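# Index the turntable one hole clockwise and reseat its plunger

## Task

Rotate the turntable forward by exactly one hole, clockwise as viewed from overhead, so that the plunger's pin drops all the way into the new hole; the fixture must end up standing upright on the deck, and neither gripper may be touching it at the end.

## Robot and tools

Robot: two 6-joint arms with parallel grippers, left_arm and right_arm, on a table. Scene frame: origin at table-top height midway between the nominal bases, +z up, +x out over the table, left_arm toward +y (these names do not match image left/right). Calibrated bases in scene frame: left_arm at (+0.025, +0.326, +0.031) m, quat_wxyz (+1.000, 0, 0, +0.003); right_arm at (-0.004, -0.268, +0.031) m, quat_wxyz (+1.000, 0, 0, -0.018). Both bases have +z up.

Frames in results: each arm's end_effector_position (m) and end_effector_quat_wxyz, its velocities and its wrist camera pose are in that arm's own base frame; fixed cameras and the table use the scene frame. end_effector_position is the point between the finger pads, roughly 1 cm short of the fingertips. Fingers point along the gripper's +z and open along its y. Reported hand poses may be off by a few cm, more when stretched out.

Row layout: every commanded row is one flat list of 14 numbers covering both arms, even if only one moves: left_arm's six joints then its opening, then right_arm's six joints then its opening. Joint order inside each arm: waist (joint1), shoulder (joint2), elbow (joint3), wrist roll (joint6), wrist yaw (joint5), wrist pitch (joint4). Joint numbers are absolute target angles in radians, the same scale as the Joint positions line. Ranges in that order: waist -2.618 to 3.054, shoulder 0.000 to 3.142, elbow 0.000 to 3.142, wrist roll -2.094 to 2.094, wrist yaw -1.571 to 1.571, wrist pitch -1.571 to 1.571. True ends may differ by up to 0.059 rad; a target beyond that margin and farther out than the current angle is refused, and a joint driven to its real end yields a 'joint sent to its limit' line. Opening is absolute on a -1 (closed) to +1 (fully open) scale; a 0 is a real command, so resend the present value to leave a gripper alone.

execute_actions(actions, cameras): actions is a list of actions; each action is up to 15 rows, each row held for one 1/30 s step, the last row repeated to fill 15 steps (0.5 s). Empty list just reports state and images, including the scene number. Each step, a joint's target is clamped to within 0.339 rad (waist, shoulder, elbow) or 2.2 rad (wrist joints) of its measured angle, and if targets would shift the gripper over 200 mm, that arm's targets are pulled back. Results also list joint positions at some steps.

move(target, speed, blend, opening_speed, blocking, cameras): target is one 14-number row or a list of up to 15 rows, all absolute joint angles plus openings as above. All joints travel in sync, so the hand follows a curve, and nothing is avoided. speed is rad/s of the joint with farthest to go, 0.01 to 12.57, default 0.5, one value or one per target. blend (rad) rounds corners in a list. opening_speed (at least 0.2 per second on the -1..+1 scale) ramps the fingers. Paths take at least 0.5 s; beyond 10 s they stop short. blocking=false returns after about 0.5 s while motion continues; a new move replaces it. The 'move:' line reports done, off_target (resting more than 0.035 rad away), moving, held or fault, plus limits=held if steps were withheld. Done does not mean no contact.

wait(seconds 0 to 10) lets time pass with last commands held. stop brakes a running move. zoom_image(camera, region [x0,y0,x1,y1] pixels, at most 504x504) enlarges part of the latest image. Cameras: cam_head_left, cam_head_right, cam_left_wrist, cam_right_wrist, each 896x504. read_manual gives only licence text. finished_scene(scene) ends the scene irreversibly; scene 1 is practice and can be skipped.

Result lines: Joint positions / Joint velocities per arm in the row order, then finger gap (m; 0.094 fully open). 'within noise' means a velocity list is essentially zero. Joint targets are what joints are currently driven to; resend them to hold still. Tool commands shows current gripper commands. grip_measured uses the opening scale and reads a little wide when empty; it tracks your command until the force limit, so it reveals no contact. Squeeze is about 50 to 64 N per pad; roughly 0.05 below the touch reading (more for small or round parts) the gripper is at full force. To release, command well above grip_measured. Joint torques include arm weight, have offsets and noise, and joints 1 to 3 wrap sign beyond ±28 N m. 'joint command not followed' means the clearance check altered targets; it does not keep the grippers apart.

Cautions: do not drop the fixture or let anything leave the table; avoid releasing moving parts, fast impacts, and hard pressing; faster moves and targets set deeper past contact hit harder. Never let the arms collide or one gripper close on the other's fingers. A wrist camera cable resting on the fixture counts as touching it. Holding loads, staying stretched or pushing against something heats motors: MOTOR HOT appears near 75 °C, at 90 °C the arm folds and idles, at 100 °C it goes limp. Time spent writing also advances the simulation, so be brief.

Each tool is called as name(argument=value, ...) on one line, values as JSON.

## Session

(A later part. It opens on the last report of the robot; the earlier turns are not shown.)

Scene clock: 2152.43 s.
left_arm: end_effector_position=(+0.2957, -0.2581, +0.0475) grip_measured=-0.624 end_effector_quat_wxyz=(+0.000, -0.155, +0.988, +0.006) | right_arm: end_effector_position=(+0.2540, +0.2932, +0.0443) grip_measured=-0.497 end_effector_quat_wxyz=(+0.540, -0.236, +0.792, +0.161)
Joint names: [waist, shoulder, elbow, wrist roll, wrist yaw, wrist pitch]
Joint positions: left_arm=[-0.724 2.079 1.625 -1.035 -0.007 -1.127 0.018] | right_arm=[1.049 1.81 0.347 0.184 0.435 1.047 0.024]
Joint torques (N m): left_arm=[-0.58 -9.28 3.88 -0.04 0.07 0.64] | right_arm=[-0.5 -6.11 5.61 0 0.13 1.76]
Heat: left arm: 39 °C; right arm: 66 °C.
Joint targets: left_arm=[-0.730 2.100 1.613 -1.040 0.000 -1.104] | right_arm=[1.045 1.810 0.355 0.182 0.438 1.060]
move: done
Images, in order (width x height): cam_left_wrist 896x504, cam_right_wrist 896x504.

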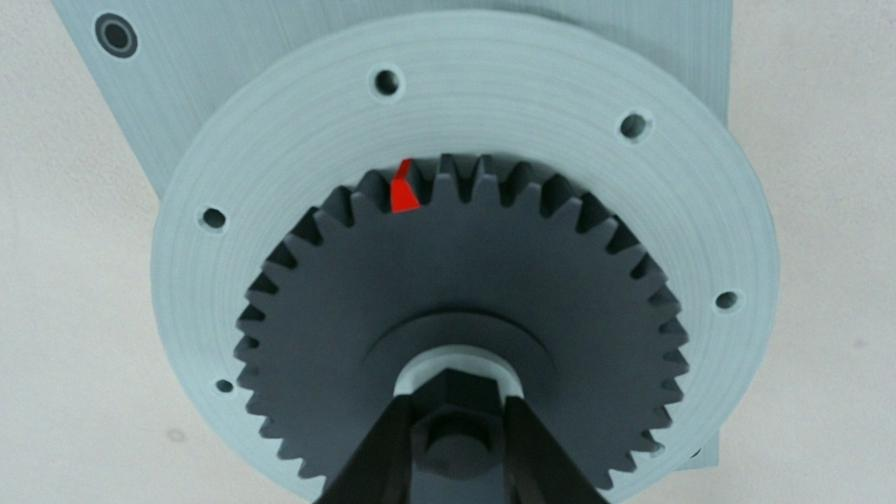

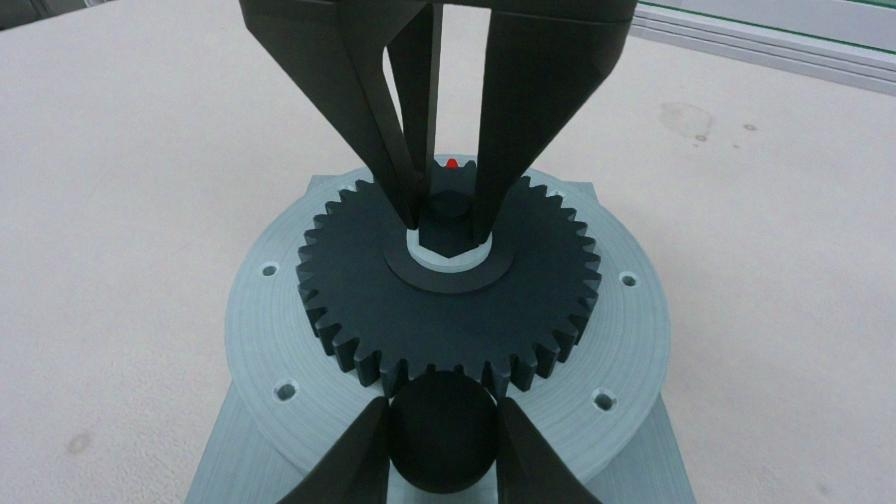

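move(target=[[-0.730, 2.100, 1.613, -1.035, 0, -1.104, -0.2, 1.045, 1.81, 0.355, 0.182, 0.4386, 1.055, -0.75], [-0.730, 2.100, 1.613, -0.19, 0, -1.104, -0.2, 1.045, 1.81, 0.355, 0.182, 0.4386, 1.055, -0.75]], speed=[0.4, 0.5], opening_speed=1.0, cameras=["cam_left_wrist"])

zoom_image(camera="cam_left_wrist", region=[360, 320, 560, 500])

Scene clock: 2196.23 s.
left_arm: end_effector_position=(+0.2963, -0.2600, +0.0475) grip_measured=-0.202 end_effector_quat_wxyz=(-0.001, +0.258, +0.966, +0.001) | right_arm: end_effector_position=(+0.2540, +0.2932, +0.0443) grip_measured=-0.497 end_effector_quat_wxyz=(+0.539, -0.236, +0.792, +0.161)
Joint names: [waist, shoulder, elbow, wrist roll, wrist yaw, wrist pitch]
Joint positions: left_arm=[-0.724 2.079 1.625 -0.201 -0.001 -1.12 0.038] | right_arm=[1.049 1.81 0.347 0.184 0.435 1.047 0.024]
Joint torques (N m): left_arm=[-0.57 -9.25 3.92 0.13 0.01 0.57] | right_arm=[-0.42 -6.13 5.63 0.01 0.1 1.74]
Heat: left arm: 39 °C; right arm: 50 °C.
Joint targets: left_arm=[-0.730 2.100 1.613 -0.190 0.000 -1.104] | right_arm=[1.045 1.810 0.355 0.182 0.438 1.055]
move: done
Images, in order (width x height): cam_left_wrist 896x504.

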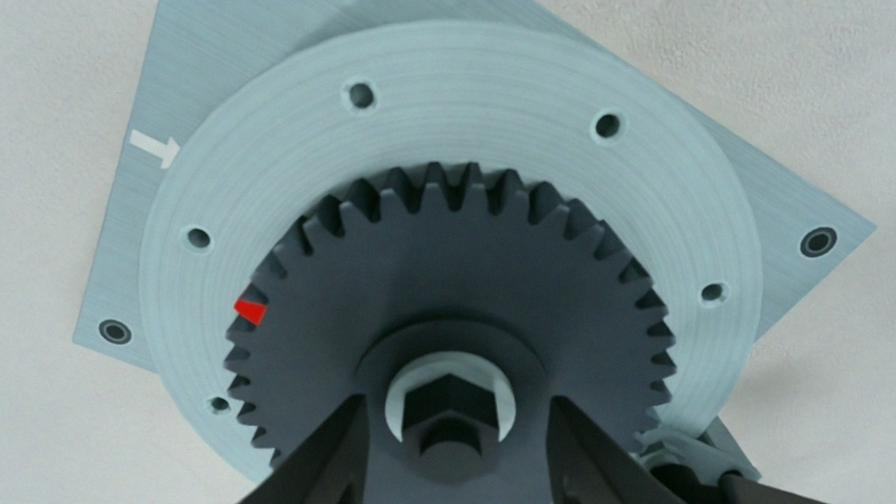

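Scaled by 2.520 from the camera's 896x504 image, which has a finer 1280x720 frame.

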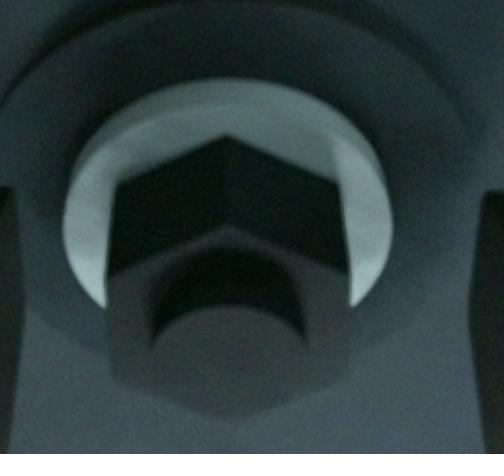

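move(target=[[-0.727, 2.100, 1.613, -0.19, 0, -1.104, -0.9, 1.045, 1.81, 0.355, 0.182, 0.4386, 1.06, -0.75], [-0.727, 2.180, 1.560, -0.19, 0, -1.104, -0.9, 1.045, 1.81, 0.355, 0.182, 0.4386, 1.06, -0.75]], speed=[0.4, 0.2], opening_speed=1.0, cameras=["cam_left_wrist", "cam_right_wrist"])

Scene clock: 2209.83 s.
left_arm: end_effector_position=(+0.2955, -0.2582, +0.0439) grip_measured=-0.633 end_effector_quat_wxyz=(-0.005, +0.259, +0.966, +0.006) | right_arm: end_effector_position=(+0.2540, +0.2932, +0.0443) grip_measured=-0.497 end_effector_quat_wxyz=(+0.539, -0.236, +0.792, +0.161)
Joint names: [waist, shoulder, elbow, wrist roll, wrist yaw, wrist pitch]
Joint positions: left_arm=[-0.724 2.086 1.621 -0.2 -0.006 -1.12 0.017] | right_arm=[1.049 1.81 0.347 0.184 0.435 1.047 0.024]
Joint torques (N m): left_arm=[-0.31 -2.63 0.28 0.13 0.06 0.58] | right_arm=[-0.47 -6.11 5.63 0 0.11 1.78]
Heat: left arm: 39 °C; right arm: 49 °C.
Joint targets: left_arm=[-0.727 2.180 1.560 -0.190 0.000 -1.104] | right_arm=[1.045 1.810 0.355 0.182 0.438 1.060]
move: off_target (left_arm); left_arm: the shoulder is farthest, 0.094 rad from its target
Images, in order (width x height): cam_left_wrist 896x504, cam_right_wrist 896x504.

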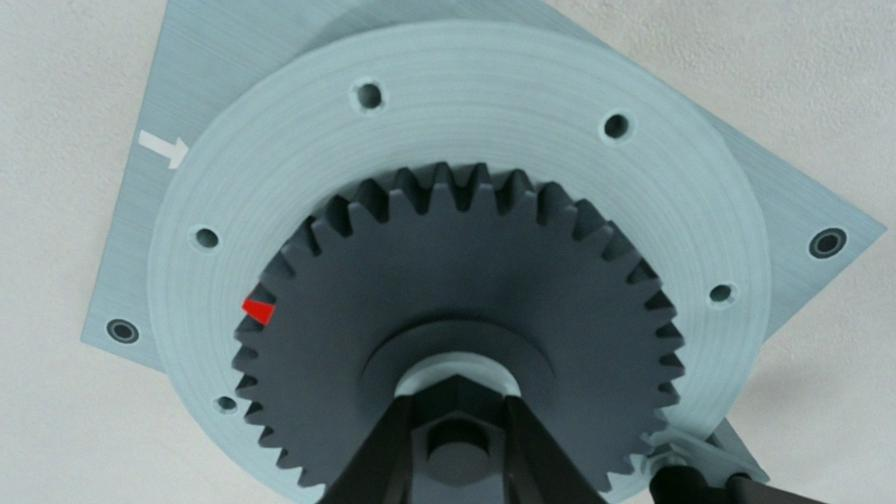

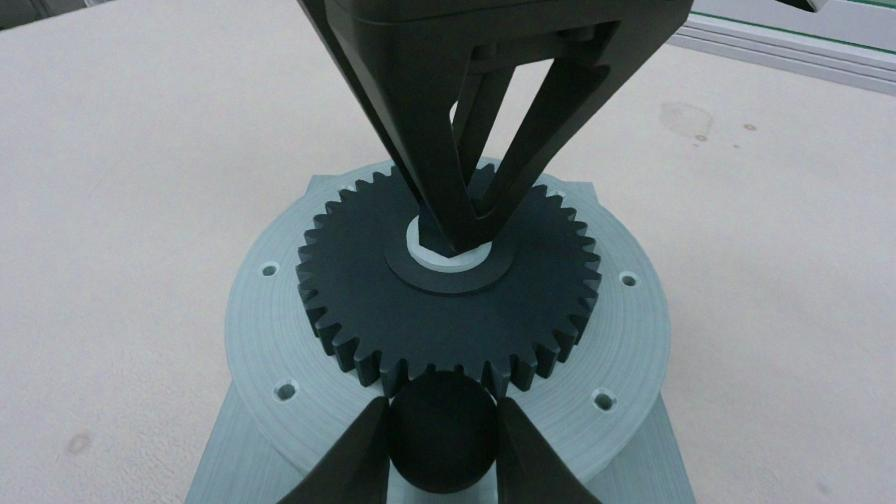

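move(target=[-0.727, 2.180, 1.560, -0.19, 0, -1.104, -0.9, 1.045, 1.725, 0.398, 0.182, 0.4386, 1.345, -0.75], speed=0.4, cameras=["cam_left_wrist", "cam_right_wrist"])

Scene clock: 2215.70 s.
left_arm: end_effector_position=(+0.2955, -0.2582, +0.0439) grip_measured=-0.633 end_effector_quat_wxyz=(-0.005, +0.259, +0.966, +0.006) | right_arm: end_effector_position=(+0.2540, +0.2933, +0.0443) grip_measured=-0.497 end_effector_quat_wxyz=(+0.540, -0.236, +0.792, +0.161)
Joint names: [waist, shoulder, elbow, wrist roll, wrist yaw, wrist pitch]
Joint positions: left_arm=[-0.724 2.086 1.621 -0.2 -0.006 -1.12 0.017] | right_arm=[1.049 1.811 0.347 0.184 0.433 1.05 0.024]
Joint torques (N m): left_arm=[-0.29 -2.61 0.32 0.13 0.05 0.58] | right_arm=[-0.08 -6.22 4.96 0.03 0.07 1.79]
Heat: left arm: 38 °C; right arm: 49 °C.
Joint targets: left_arm=[-0.727 2.180 1.560 -0.190 0.000 -1.104] | right_arm=[1.049 1.810 0.348 0.184 0.434 1.066]
move: held (right_arm; a check stopped the path), off_target (left_arm); limits=held; left_arm: the shoulder is farthest, 0.094 rad from its target; right_arm: the wrist pitch is farthest, 0.295 rad from its target
joint command not followed: on one or more control steps a check withheld the commanded joint targets of the right arm, and it was not sent them on those steps.
cause: the commanded joint targets, or the way to them, would bring a part of the robot too close to another arm (this arm's fingers and the left arm's wrist (the part past the wrist yaw), at the place that arm is still heading or pushing toward).
Images, in order (width x height): cam_left_wrist 896x504, cam_right_wrist 896x504.

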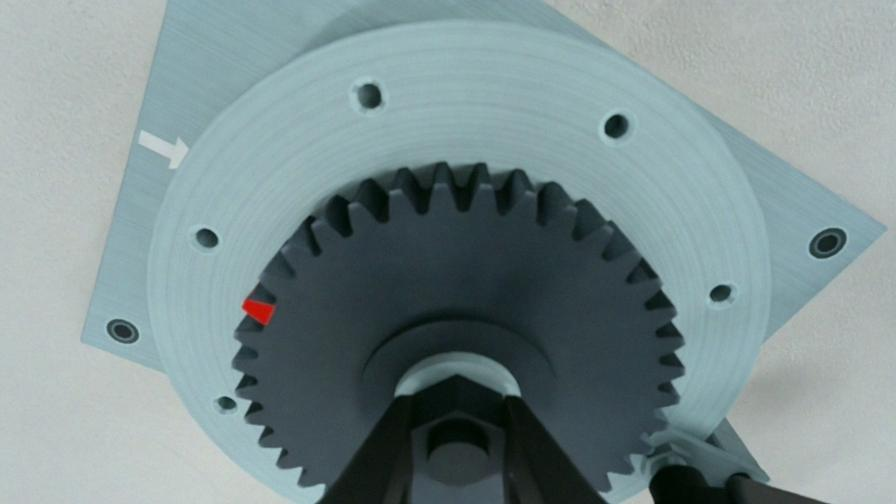

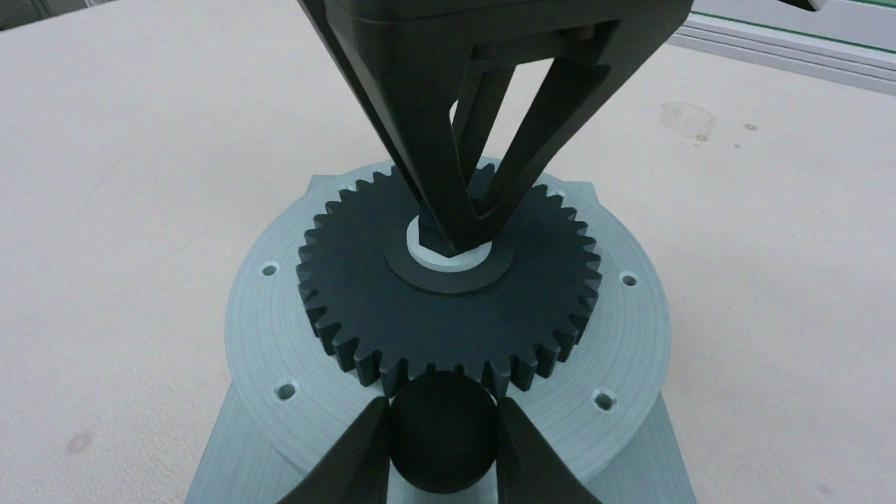

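move(target=[[-0.727, 2.100, 1.613, -0.19, 0, -1.104, -0.9, 1.045, 1.81, 0.350, 0.182, 0.4386, 1.05, -0.75], [-0.727, 2.100, 1.613, -0.19, 0, -1.104, -0.2, 1.045, 1.81, 0.350, 0.182, 0.4386, 1.05, -0.75], [-0.727, 2.098, 1.615, -1.258, 0, -1.106, -0.2, 1.045, 1.81, 0.350, 0.182, 0.4386, 1.05, -0.75]], speed=[0.4, 0.4, 0.6], opening_speed=1.0, cameras=["cam_left_wrist", "cam_right_wrist"])

zoom_image(camera="cam_left_wrist", region=[360, 320, 560, 500])

Scene clock: 2277.97 s.
left_arm: end_effector_position=(+0.2956, -0.2596, +0.0441) grip_measured=-0.202 end_effector_quat_wxyz=(-0.002, -0.258, +0.966, +0.004) | right_arm: end_effector_position=(+0.2539, +0.2932, +0.0439) grip_measured=-0.497 end_effector_quat_wxyz=(+0.539, -0.237, +0.792, +0.161)
Joint names: [waist, shoulder, elbow, wrist roll, wrist yaw, wrist pitch]
Joint positions: left_arm=[-0.724 2.086 1.622 -1.246 -0.001 -1.117 0.038] | right_arm=[1.049 1.811 0.347 0.184 0.433 1.048 0.024]
Joint torques (N m): left_arm=[-0.34 -10.15 4.25 -0.11 0.02 0.52] | right_arm=[-0.39 -6.22 5.15 0 0.13 1.68]
Heat: left arm: 36 °C; right arm: 48 °C.
Joint targets: left_arm=[-0.727 2.098 1.615 -1.258 0.000 -1.106] | right_arm=[1.045 1.810 0.350 0.182 0.439 1.050]
move: done
Images, in order (width x height): cam_left_wrist 896x504, cam_right_wrist 896x504.

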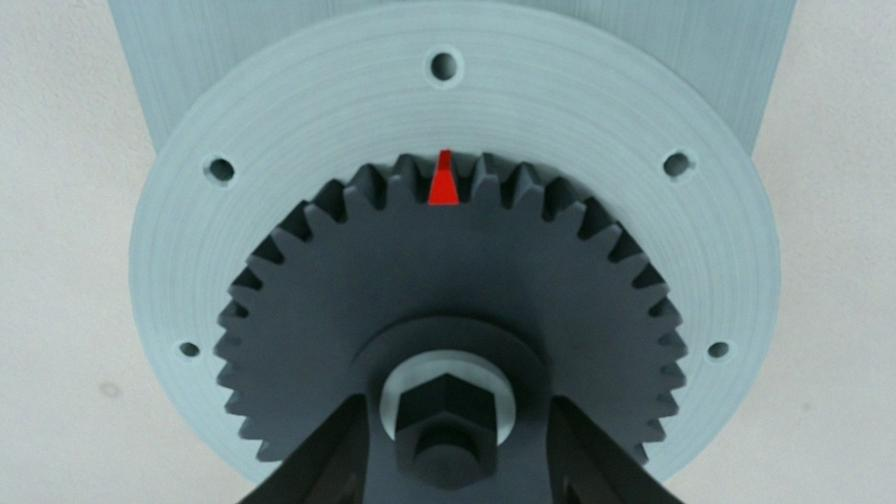

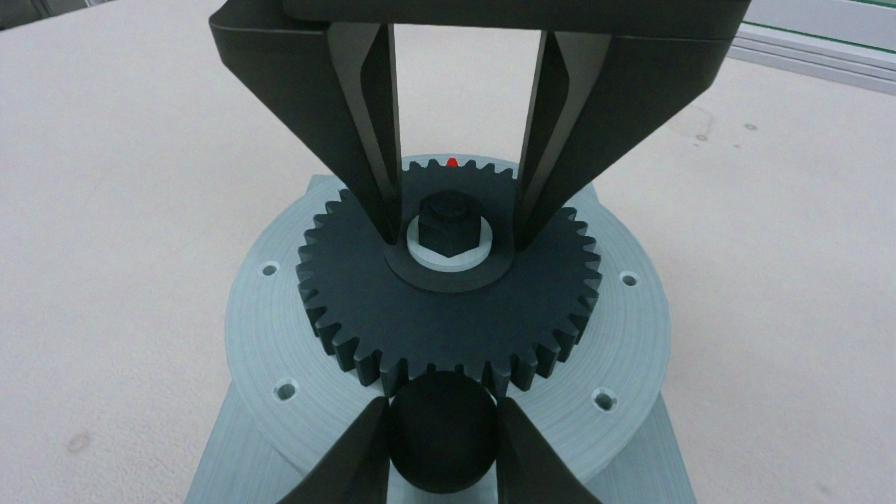

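Scaled by 2.520 from the camera's 896x504 image, which has a finer 1280x720 frame.

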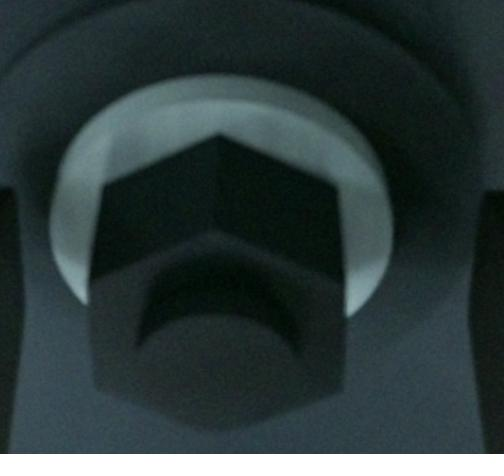

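move(target=[[-0.727, 2.098, 1.615, -1.258, 0, -1.106, -0.9, 1.045, 1.81, 0.350, 0.182, 0.4386, 1.05, -0.75], [-0.727, 2.165, 1.575, -1.258, 0, -1.106, -0.9, 1.045, 1.78, 0.360, 0.182, 0.4386, 1.15, -0.75], [-0.727, 2.165, 1.575, -1.258, 0, -1.106, -0.9, 1.045, 1.715, 0.400, 0.182, 0.4386, 1.37, -0.75]], speed=[0.4, 0.3, 0.3], opening_speed=1.0, cameras=["cam_left_wrist", "cam_right_wrist"])

Scene clock: 2297.10 s.
left_arm: end_effector_position=(+0.2936, -0.2579, +0.0417) grip_measured=-0.624 end_effector_quat_wxyz=(-0.006, -0.260, +0.966, +0.010) | right_arm: end_effector_position=(+0.2540, +0.2933, +0.0444) grip_measured=-0.497 end_effector_quat_wxyz=(+0.540, -0.236, +0.791, +0.163)
Joint names: [waist, shoulder, elbow, wrist roll, wrist yaw, wrist pitch]
Joint positions: left_arm=[-0.724 2.091 1.62 -1.249 -0.001 -1.123 0.018] | right_arm=[1.047 1.812 0.345 0.184 0.431 1.054 0.024]
Joint torques (N m): left_arm=[-0.31 -4.55 1.44 -0.08 0.01 0.59] | right_arm=[-0.05 -6.23 4.94 0.01 0.08 1.81]
Heat: left arm: 38 °C; right arm: 47 °C.
Joint targets: left_arm=[-0.727 2.165 1.575 -1.258 0.000 -1.106] | right_arm=[1.047 1.811 0.347 0.184 0.431 1.071]
move: held (right_arm; a check stopped the path), off_target (left_arm); path passed 2 of 3 targets; limits=held; left_arm: the shoulder is farthest, 0.074 rad from its target; right_arm: the wrist pitch is farthest, 0.316 rad from its target
joint command not followed: on one or more control steps a check withheld the commanded joint targets of the right arm, and it was not sent them on those steps.
cause: the commanded joint targets, or the way to them, would bring a part of the robot too close to another arm (this arm's fingers and the left arm's wrist (the part past the wrist yaw), along the way the arms are being sent, or toward where that arm still pushes).
Images, in order (width x height): cam_left_wrist 896x504, cam_right_wrist 896x504.

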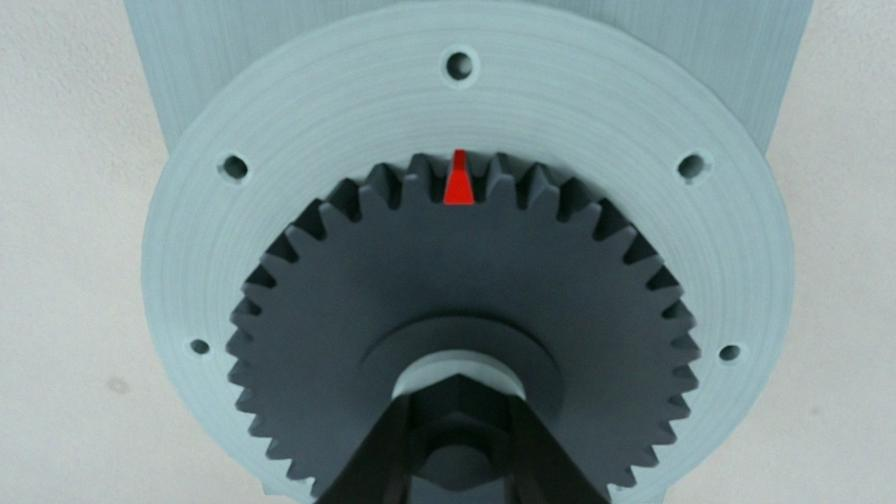

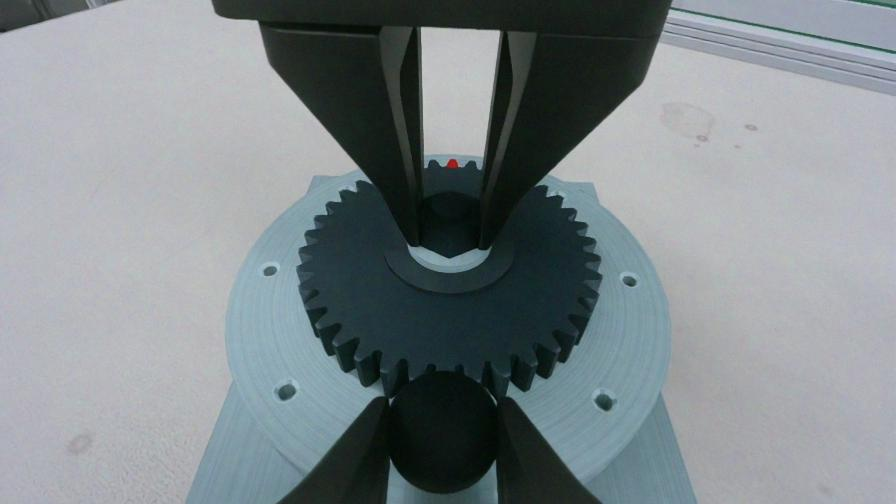

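zoom_image(camera="cam_right_wrist", region=[220, 150, 680, 450])

move(target=[-0.727, 2.165, 1.575, -1.258, 0, -1.106, -0.9, 1.045, 1.745, 0.385, 0.182, 0.4386, 1.25, -0.75], speed=0.4, cameras=["cam_left_wrist", "cam_right_wrist"])

zoom_image(camera="cam_right_wrist", region=[220, 150, 680, 450])

Scaled by 1.096 from the camera's 896x504 image, which has a finer 1280x720 frame.

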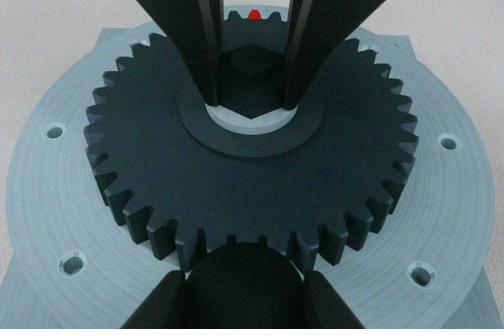

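Scene clock: 2339.10 s.
left_arm: end_effector_position=(+0.2936, -0.2579, +0.0417) grip_measured=-0.624 end_effector_quat_wxyz=(-0.006, -0.260, +0.966, +0.010) | right_arm: end_effector_position=(+0.2546, +0.2943, +0.0470) grip_measured=-0.497 end_effector_quat_wxyz=(+0.543, -0.234, +0.789, +0.166)
Joint names: [waist, shoulder, elbow, wrist roll, wrist yaw, wrist pitch]
Joint positions: left_arm=[-0.724 2.091 1.62 -1.249 -0.001 -1.123 0.018] | right_arm=[1.047 1.812 0.346 0.184 0.431 1.066 0.024]
Joint torques (N m): left_arm=[-0.31 -4.52 1.44 -0.09 0.01 0.57] | right_arm=[-0.29 -11.54 8.72 0.01 0.16 3.35]
Heat: left arm: 36 °C; right arm: 46 °C.
Joint targets: left_arm=[-0.727 2.165 1.575 -1.258 0.000 -1.106] | right_arm=[1.045 1.745 0.385 0.182 0.439 1.250]
move: off_target (left_arm, right_arm); left_arm: the shoulder is farthest, 0.074 rad from its target; right_arm: the wrist pitch is farthest, 0.184 rad from its target
Images, in order (width x height): cam_left_wrist 896x504, cam_right_wrist 896x504.

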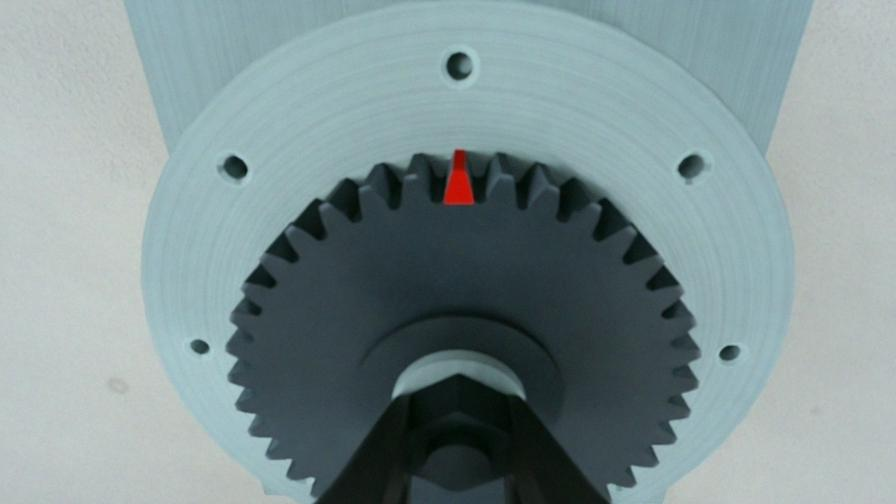

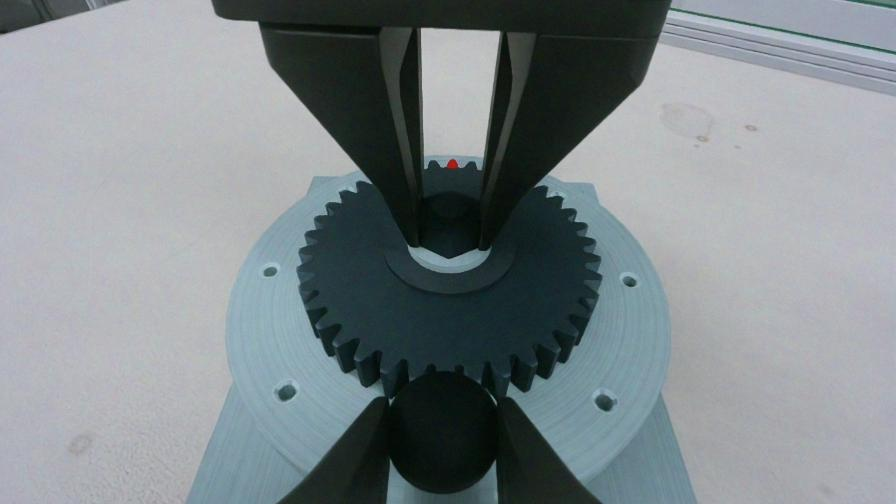

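Scaled by 1.096 from the camera's 896x504 image, which has a finer 1280x720 frame.

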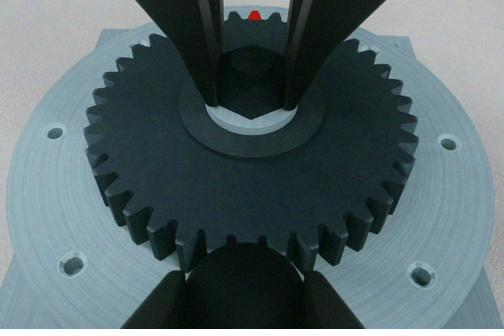

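move(target=[[-0.727, 2.100, 1.613, -1.258, 0, -1.106, -0.9, 1.045, 1.81, 0.350, 0.182, 0.4386, 1.05, -0.75], [-0.727, 2.100, 1.613, -1.258, 0, -1.106, -0.2, 1.045, 1.81, 0.350, 0.182, 0.4386, 1.05, -0.75], [-0.727, 2.06, 1.70, -1.258, 0, -1.20, -0.2, 1.045, 1.81, 0.350, 0.182, 0.4386, 1.05, -0.75], [-0.727, 2.092, 1.609, -1.258, 0, -1.100, -0.2, 1.045, 1.81, 0.350, 0.182, 0.4386, 1.05, -0.75]], speed=[0.4, 0.4, 0.4, 0.3], opening_speed=1.0, cameras=["cam_left_wrist", "cam_right_wrist"])

zoom_image(camera="cam_left_wrist", region=[360, 320, 560, 500])

Scene clock: 2394.60 s.
left_arm: end_effector_position=(+0.2953, -0.2596, +0.0423) grip_measured=-0.202 end_effector_quat_wxyz=(-0.004, -0.260, +0.966, +0.005) | right_arm: end_effector_position=(+0.2539, +0.2931, +0.0437) grip_measured=-0.497 end_effector_quat_wxyz=(+0.539, -0.237, +0.792, +0.162)
Joint names: [waist, shoulder, elbow, wrist roll, wrist yaw, wrist pitch]
Joint positions: left_arm=[-0.724 2.09 1.621 -1.249 0 -1.115 0.038] | right_arm=[1.047 1.812 0.346 0.184 0.431 1.05 0.024]
Joint torques (N m): left_arm=[-0.34 -11.07 3.9 -0.09 0 0.56] | right_arm=[-0.34 -6.24 5.19 0 0.16 1.64]
Heat: left arm: 36 °C; right arm: 58 °C.
Joint targets: left_arm=[-0.727 2.092 1.609 -1.258 0.000 -1.100] | right_arm=[1.045 1.810 0.350 0.182 0.439 1.050]
move: done
Images, in order (width x height): cam_left_wrist 896x504, cam_right_wrist 896x504.

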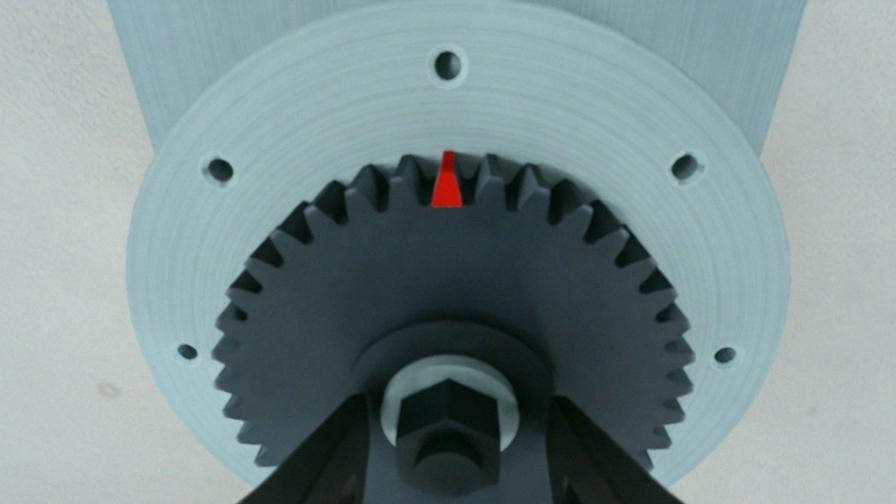

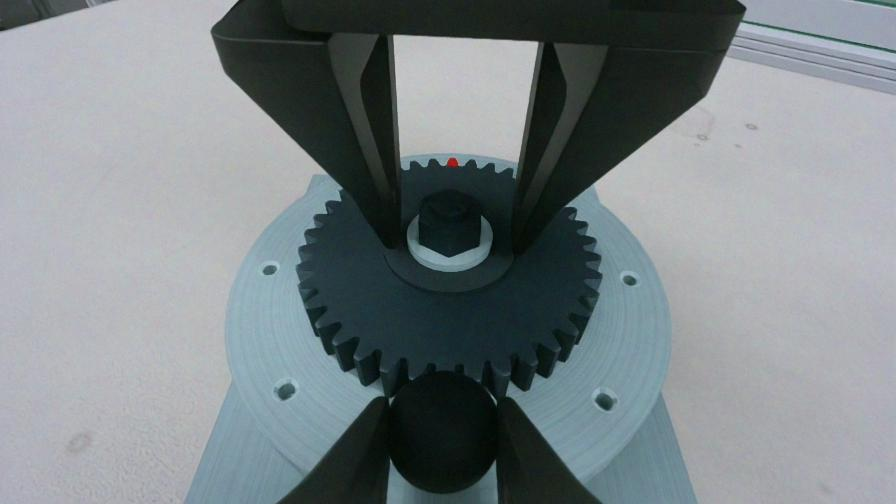

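Scaled by 2.520 from the camera's 896x504 image, which has a finer 1280x720 frame.

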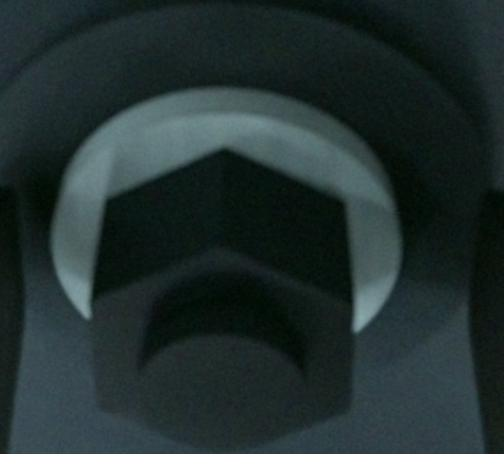

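move(target=[[-0.727, 2.040, 1.605, -1.258, 0, -1.100, -0.2, 1.045, 1.81, 0.350, 0.182, 0.4386, 1.05, -0.75], [-0.727, 2.040, 1.605, -1.258, 0, -1.100, -0.9, 1.045, 1.81, 0.350, 0.182, 0.4386, 1.05, -0.75]], speed=[0.3, 0.3], opening_speed=1.0, cameras=["cam_left_wrist", "cam_right_wrist"])

zoom_image(camera="cam_left_wrist", region=[360, 320, 560, 500])

Scene clock: 2421.60 s.
left_arm: end_effector_position=(+0.2944, -0.2586, +0.0453) grip_measured=-0.626 end_effector_quat_wxyz=(-0.002, -0.260, +0.966, +0.004) | right_arm: end_effector_position=(+0.2539, +0.2931, +0.0437) grip_measured=-0.497 end_effector_quat_wxyz=(+0.539, -0.237, +0.792, +0.162)
Joint names: [waist, shoulder, elbow, wrist roll, wrist yaw, wrist pitch]
Joint positions: left_arm=[-0.724 2.079 1.616 -1.25 -0.001 -1.118 0.018] | right_arm=[1.047 1.812 0.346 0.184 0.431 1.05 0.024]
Joint torques (N m): left_arm=[-0.31 -14.95 3.95 -0.08 0 0.59] | right_arm=[-0.34 -6.24 5.23 0.01 0.17 1.66]
Heat: left arm: 38 °C; right arm: 52 °C.
Joint targets: left_arm=[-0.727 2.040 1.605 -1.258 0.000 -1.100] | right_arm=[1.045 1.810 0.350 0.182 0.439 1.050]
move: off_target (left_arm); target 2's new numbers were sent with left_arm's shoulder 0.039 rad from that target; left_arm: the shoulder is farthest, 0.039 rad from its target
Images, in order (width x height): cam_left_wrist 896x504, cam_right_wrist 896x504.

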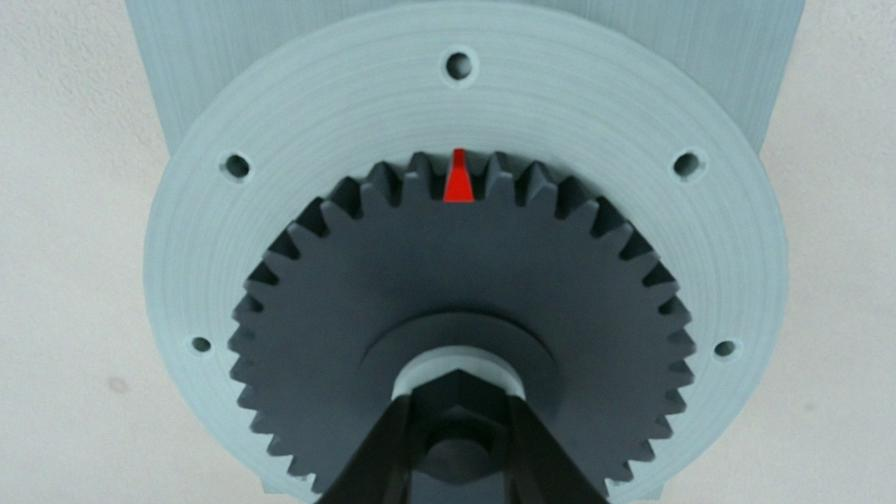

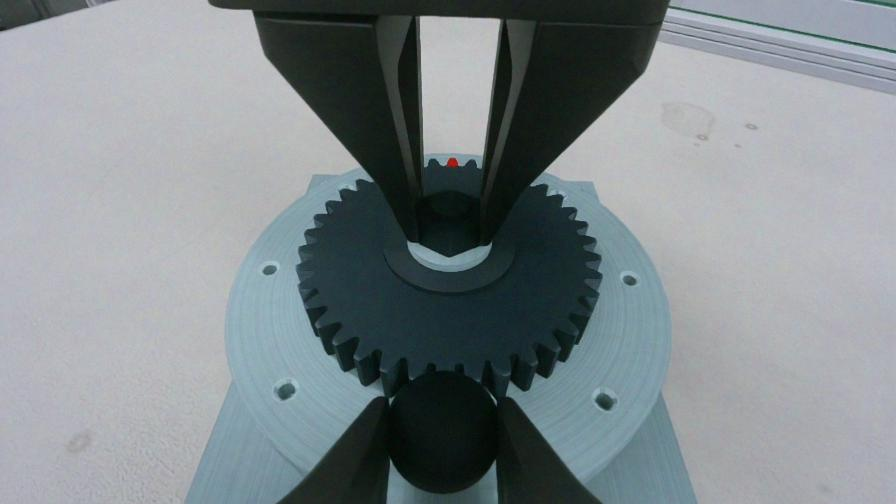

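Scaled by 2.520 from the camera's 896x504 image, which has a finer 1280x720 frame.

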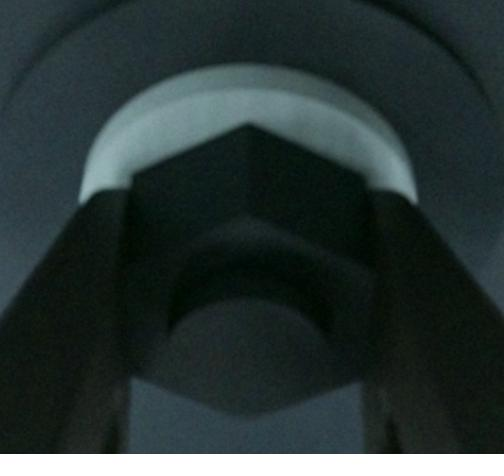

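move(target=[[-0.727, 2.070, 1.612, -1.258, 0, -1.106, -0.9, 1.045, 1.74, 0.39, 0.182, 0.4386, 1.25, -0.75], [-0.727, 2.070, 1.612, -1.258, 0, -1.106, -0.9, 1.045, 1.715, 0.40, 0.182, 0.4386, 1.39, -0.75]], speed=[0.5, 0.3], cameras=["cam_right_wrist"])

Scene clock: 2430.60 s.
left_arm: end_effector_position=(+0.2944, -0.2585, +0.0453) grip_measured=-0.627 end_effector_quat_wxyz=(-0.002, -0.260, +0.966, +0.004) | right_arm: end_effector_position=(+0.2554, +0.2957, +0.0502) grip_measured=-0.497 end_effector_quat_wxyz=(+0.547, -0.231, +0.786, +0.170)
Joint names: [waist, shoulder, elbow, wrist roll, wrist yaw, wrist pitch]
Joint positions: left_arm=[-0.724 2.079 1.616 -1.25 -0.001 -1.118 0.018] | right_arm=[1.047 1.811 0.347 0.184 0.431 1.076 0.024]
Joint torques (N m): left_arm=[-0.34 -11.93 4.49 -0.08 0 0.52] | right_arm=[-0.35 -13.83 10.04 0 0.15 4.52]
Heat: left arm: 40 °C; right arm: 52 °C.
Joint targets: left_arm=[-0.727 2.070 1.612 -1.258 0.000 -1.106] | right_arm=[1.045 1.715 0.400 0.182 0.439 1.390]
move: off_target (right_arm); right_arm: the wrist pitch is farthest, 0.314 rad from its target
Images, in order (width x height): cam_right_wrist 896x504.

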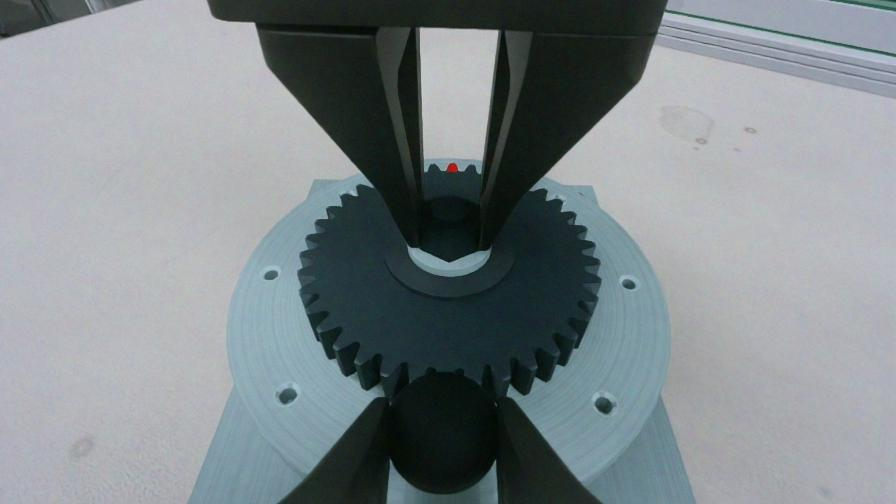

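move(target=[-0.727, 2.070, 1.612, -1.258, 0, -1.106, -0.9, 1.045, 1.69, 0.415, 0.182, 0.4386, 1.45, -0.75], speed=0.5, cameras=["cam_right_wrist"])

Scene clock: 2438.70 s.
left_arm: end_effector_position=(+0.2944, -0.2585, +0.0453) grip_measured=-0.627 end_effector_quat_wxyz=(-0.002, -0.260, +0.966, +0.004) | right_arm: end_effector_position=(+0.2539, +0.2932, +0.0449) grip_measured=-0.497 end_effector_quat_wxyz=(+0.540, -0.236, +0.791, +0.163)
Joint names: [waist, shoulder, elbow, wrist roll, wrist yaw, wrist pitch]
Joint positions: left_arm=[-0.724 2.079 1.616 -1.25 -0.001 -1.118 0.018] | right_arm=[1.047 1.81 0.344 0.184 0.431 1.054 0.024]
Joint torques (N m): left_arm=[-0.32 -12 4.44 -0.07 0.01 0.53] | right_arm=[-0.06 -6.23 5.14 0.04 0.09 1.87]
Heat: left arm: 40 °C; right arm: 64 °C.
Joint targets: left_arm=[-0.727 2.070 1.612 -1.258 0.000 -1.106] | right_arm=[1.047 1.807 0.347 0.184 0.431 1.078]
move: held (right_arm; a check stopped the path); limits=held; right_arm: the wrist pitch is farthest, 0.396 rad from its target
joint command not followed: on one or more control steps a check withheld the commanded joint targets of the right arm, and it was not sent them on those steps.
cause: the commanded joint targets, or the way to them, would bring a part of the robot too close to another arm (this arm's fingers and the left arm's wrist (the part past the wrist yaw), at the place that arm is still heading or pushing toward).
Images, in order (width x height): cam_right_wrist 896x504.

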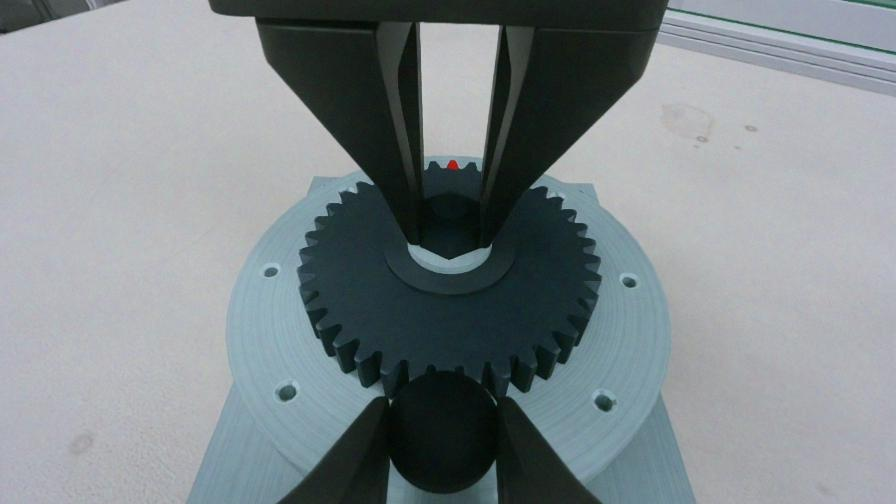

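move(target=[[-0.727, 2.070, 1.612, -1.258, 0, -1.106, -0.9, 1.045, 1.735, 0.365, 0.182, 0.4386, 0.985, -0.75]], speed=0.3, cameras=["cam_right_wrist"])

Scene clock: 2485.00 s.
left_arm: end_effector_position=(+0.2944, -0.2585, +0.0453) grip_measured=-0.627 end_effector_quat_wxyz=(-0.002, -0.260, +0.965, +0.004) | right_arm: end_effector_position=(+0.2539, +0.2933, +0.0448) grip_measured=-0.497 end_effector_quat_wxyz=(+0.531, -0.242, +0.798, +0.154)
Joint names: [waist, shoulder, elbow, wrist roll, wrist yaw, wrist pitch]
Joint positions: left_arm=[-0.724 2.079 1.616 -1.25 -0.001 -1.118 0.018] | right_arm=[1.047 1.776 0.361 0.184 0.431 0.973 0.024]
Joint torques (N m): left_arm=[-0.29 -11.96 4.45 -0.09 0.01 0.53] | right_arm=[-0.24 -9.35 5.5 0 0.15 1.76]
Heat: left arm: 40 °C; right arm: 52 °C.
Joint targets: left_arm=[-0.727 2.070 1.612 -1.258 0.000 -1.106] | right_arm=[1.045 1.735 0.365 0.182 0.439 0.985]
move: off_target (right_arm); right_arm: the shoulder is farthest, 0.041 rad from its target
Images, in order (width x height): cam_right_wrist 896x504.

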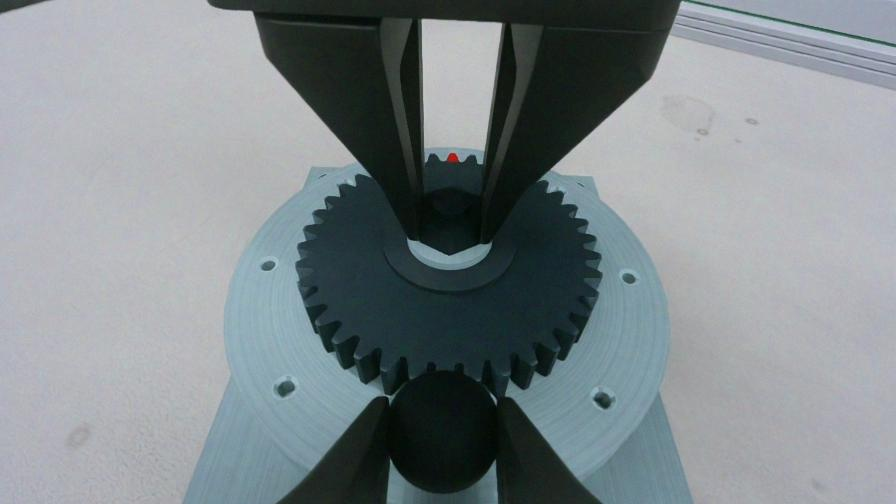

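move(target=[[-0.727, 2.070, 1.612, -1.258, 0, -1.106, -0.9, 1.045, 1.69, 0.40, 0.182, 0.4386, 1.33, -0.75]], speed=0.4, cameras=["cam_right_wrist"])

Scene clock: 2493.87 s.
left_arm: end_effector_position=(+0.2944, -0.2585, +0.0453) grip_measured=-0.627 end_effector_quat_wxyz=(-0.002, -0.260, +0.965, +0.004) | right_arm: end_effector_position=(+0.2555, +0.2958, +0.0520) grip_measured=-0.497 end_effector_quat_wxyz=(+0.541, -0.235, +0.790, +0.165)
Joint names: [waist, shoulder, elbow, wrist roll, wrist yaw, wrist pitch]
Joint positions: left_arm=[-0.724 2.079 1.616 -1.25 -0.001 -1.118 0.018] | right_arm=[1.047 1.776 0.359 0.184 0.429 1.01 0.024]
Joint torques (N m): left_arm=[-0.28 -12 4.49 -0.07 -0.01 0.53] | right_arm=[-0.23 -12.96 9.2 0.02 0.17 4.56]
Heat: left arm: 40 °C; right arm: 52 °C.
Joint targets: left_arm=[-0.727 2.070 1.612 -1.258 0.000 -1.106] | right_arm=[1.045 1.690 0.400 0.182 0.439 1.330]
move: off_target (right_arm); right_arm: the wrist pitch is farthest, 0.320 rad from its target
Images, in order (width x height): cam_right_wrist 896x504.

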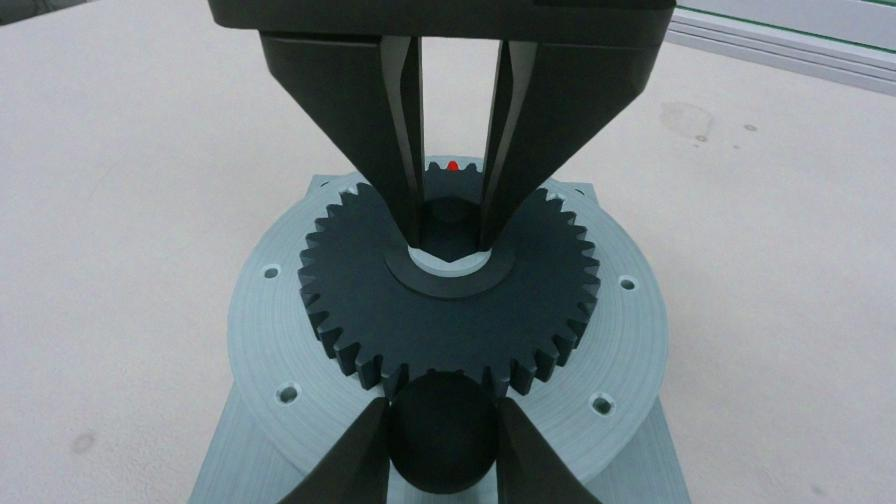

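move(target=[[-0.727, 2.070, 1.612, -1.55, 0, -1.106, -0.9, 1.045, 1.69, 0.40, 0.182, 0.4386, 1.33, -0.75]], speed=0.4, cameras=["cam_left_wrist", "cam_right_wrist"])

Scene clock: 2500.13 s.
left_arm: end_effector_position=(+0.2944, -0.2585, +0.0453) grip_measured=-0.627 end_effector_quat_wxyz=(-0.002, -0.394, +0.919, +0.005) | right_arm: end_effector_position=(+0.2554, +0.2958, +0.0521) grip_measured=-0.497 end_effector_quat_wxyz=(+0.541, -0.235, +0.790, +0.165)
Joint names: [waist, shoulder, elbow, wrist roll, wrist yaw, wrist pitch]
Joint positions: left_arm=[-0.724 2.079 1.616 -1.533 -0.001 -1.118 0.018] | right_arm=[1.047 1.776 0.358 0.184 0.429 1.01 0.024]
Joint torques (N m): left_arm=[-0.32 -11.99 4.45 -0.17 -0.01 0.52] | right_arm=[-0.25 -13 9.24 0.01 0.18 4.56]
Heat: left arm: 40 °C; right arm: 61 °C.
Joint targets: left_arm=[-0.727 2.070 1.612 -1.550 0.000 -1.106] | right_arm=[1.045 1.690 0.400 0.182 0.439 1.330]
move: off_target (right_arm); right_arm: the wrist pitch is farthest, 0.320 rad from its target
Images, in order (width x height): cam_left_wrist 896x504, cam_right_wrist 896x504.

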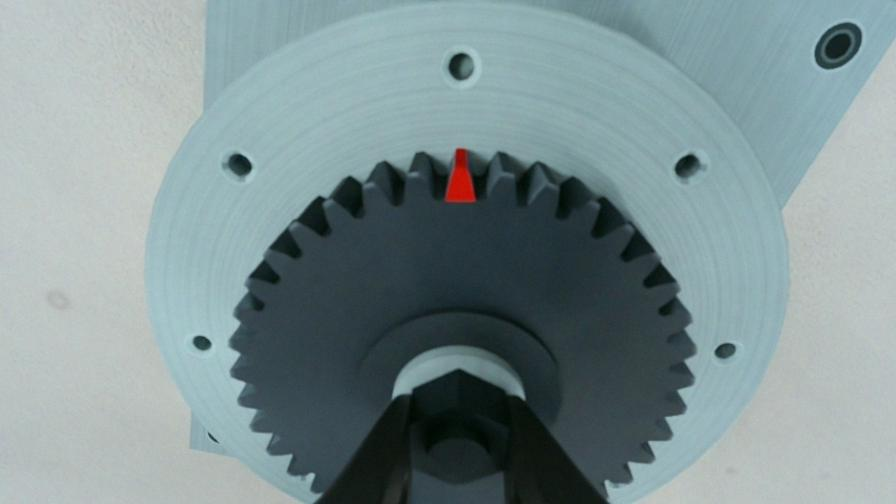

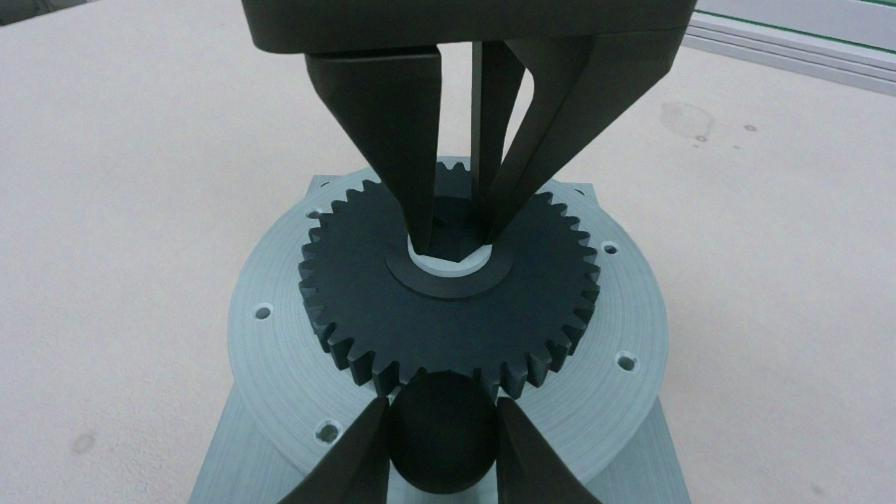

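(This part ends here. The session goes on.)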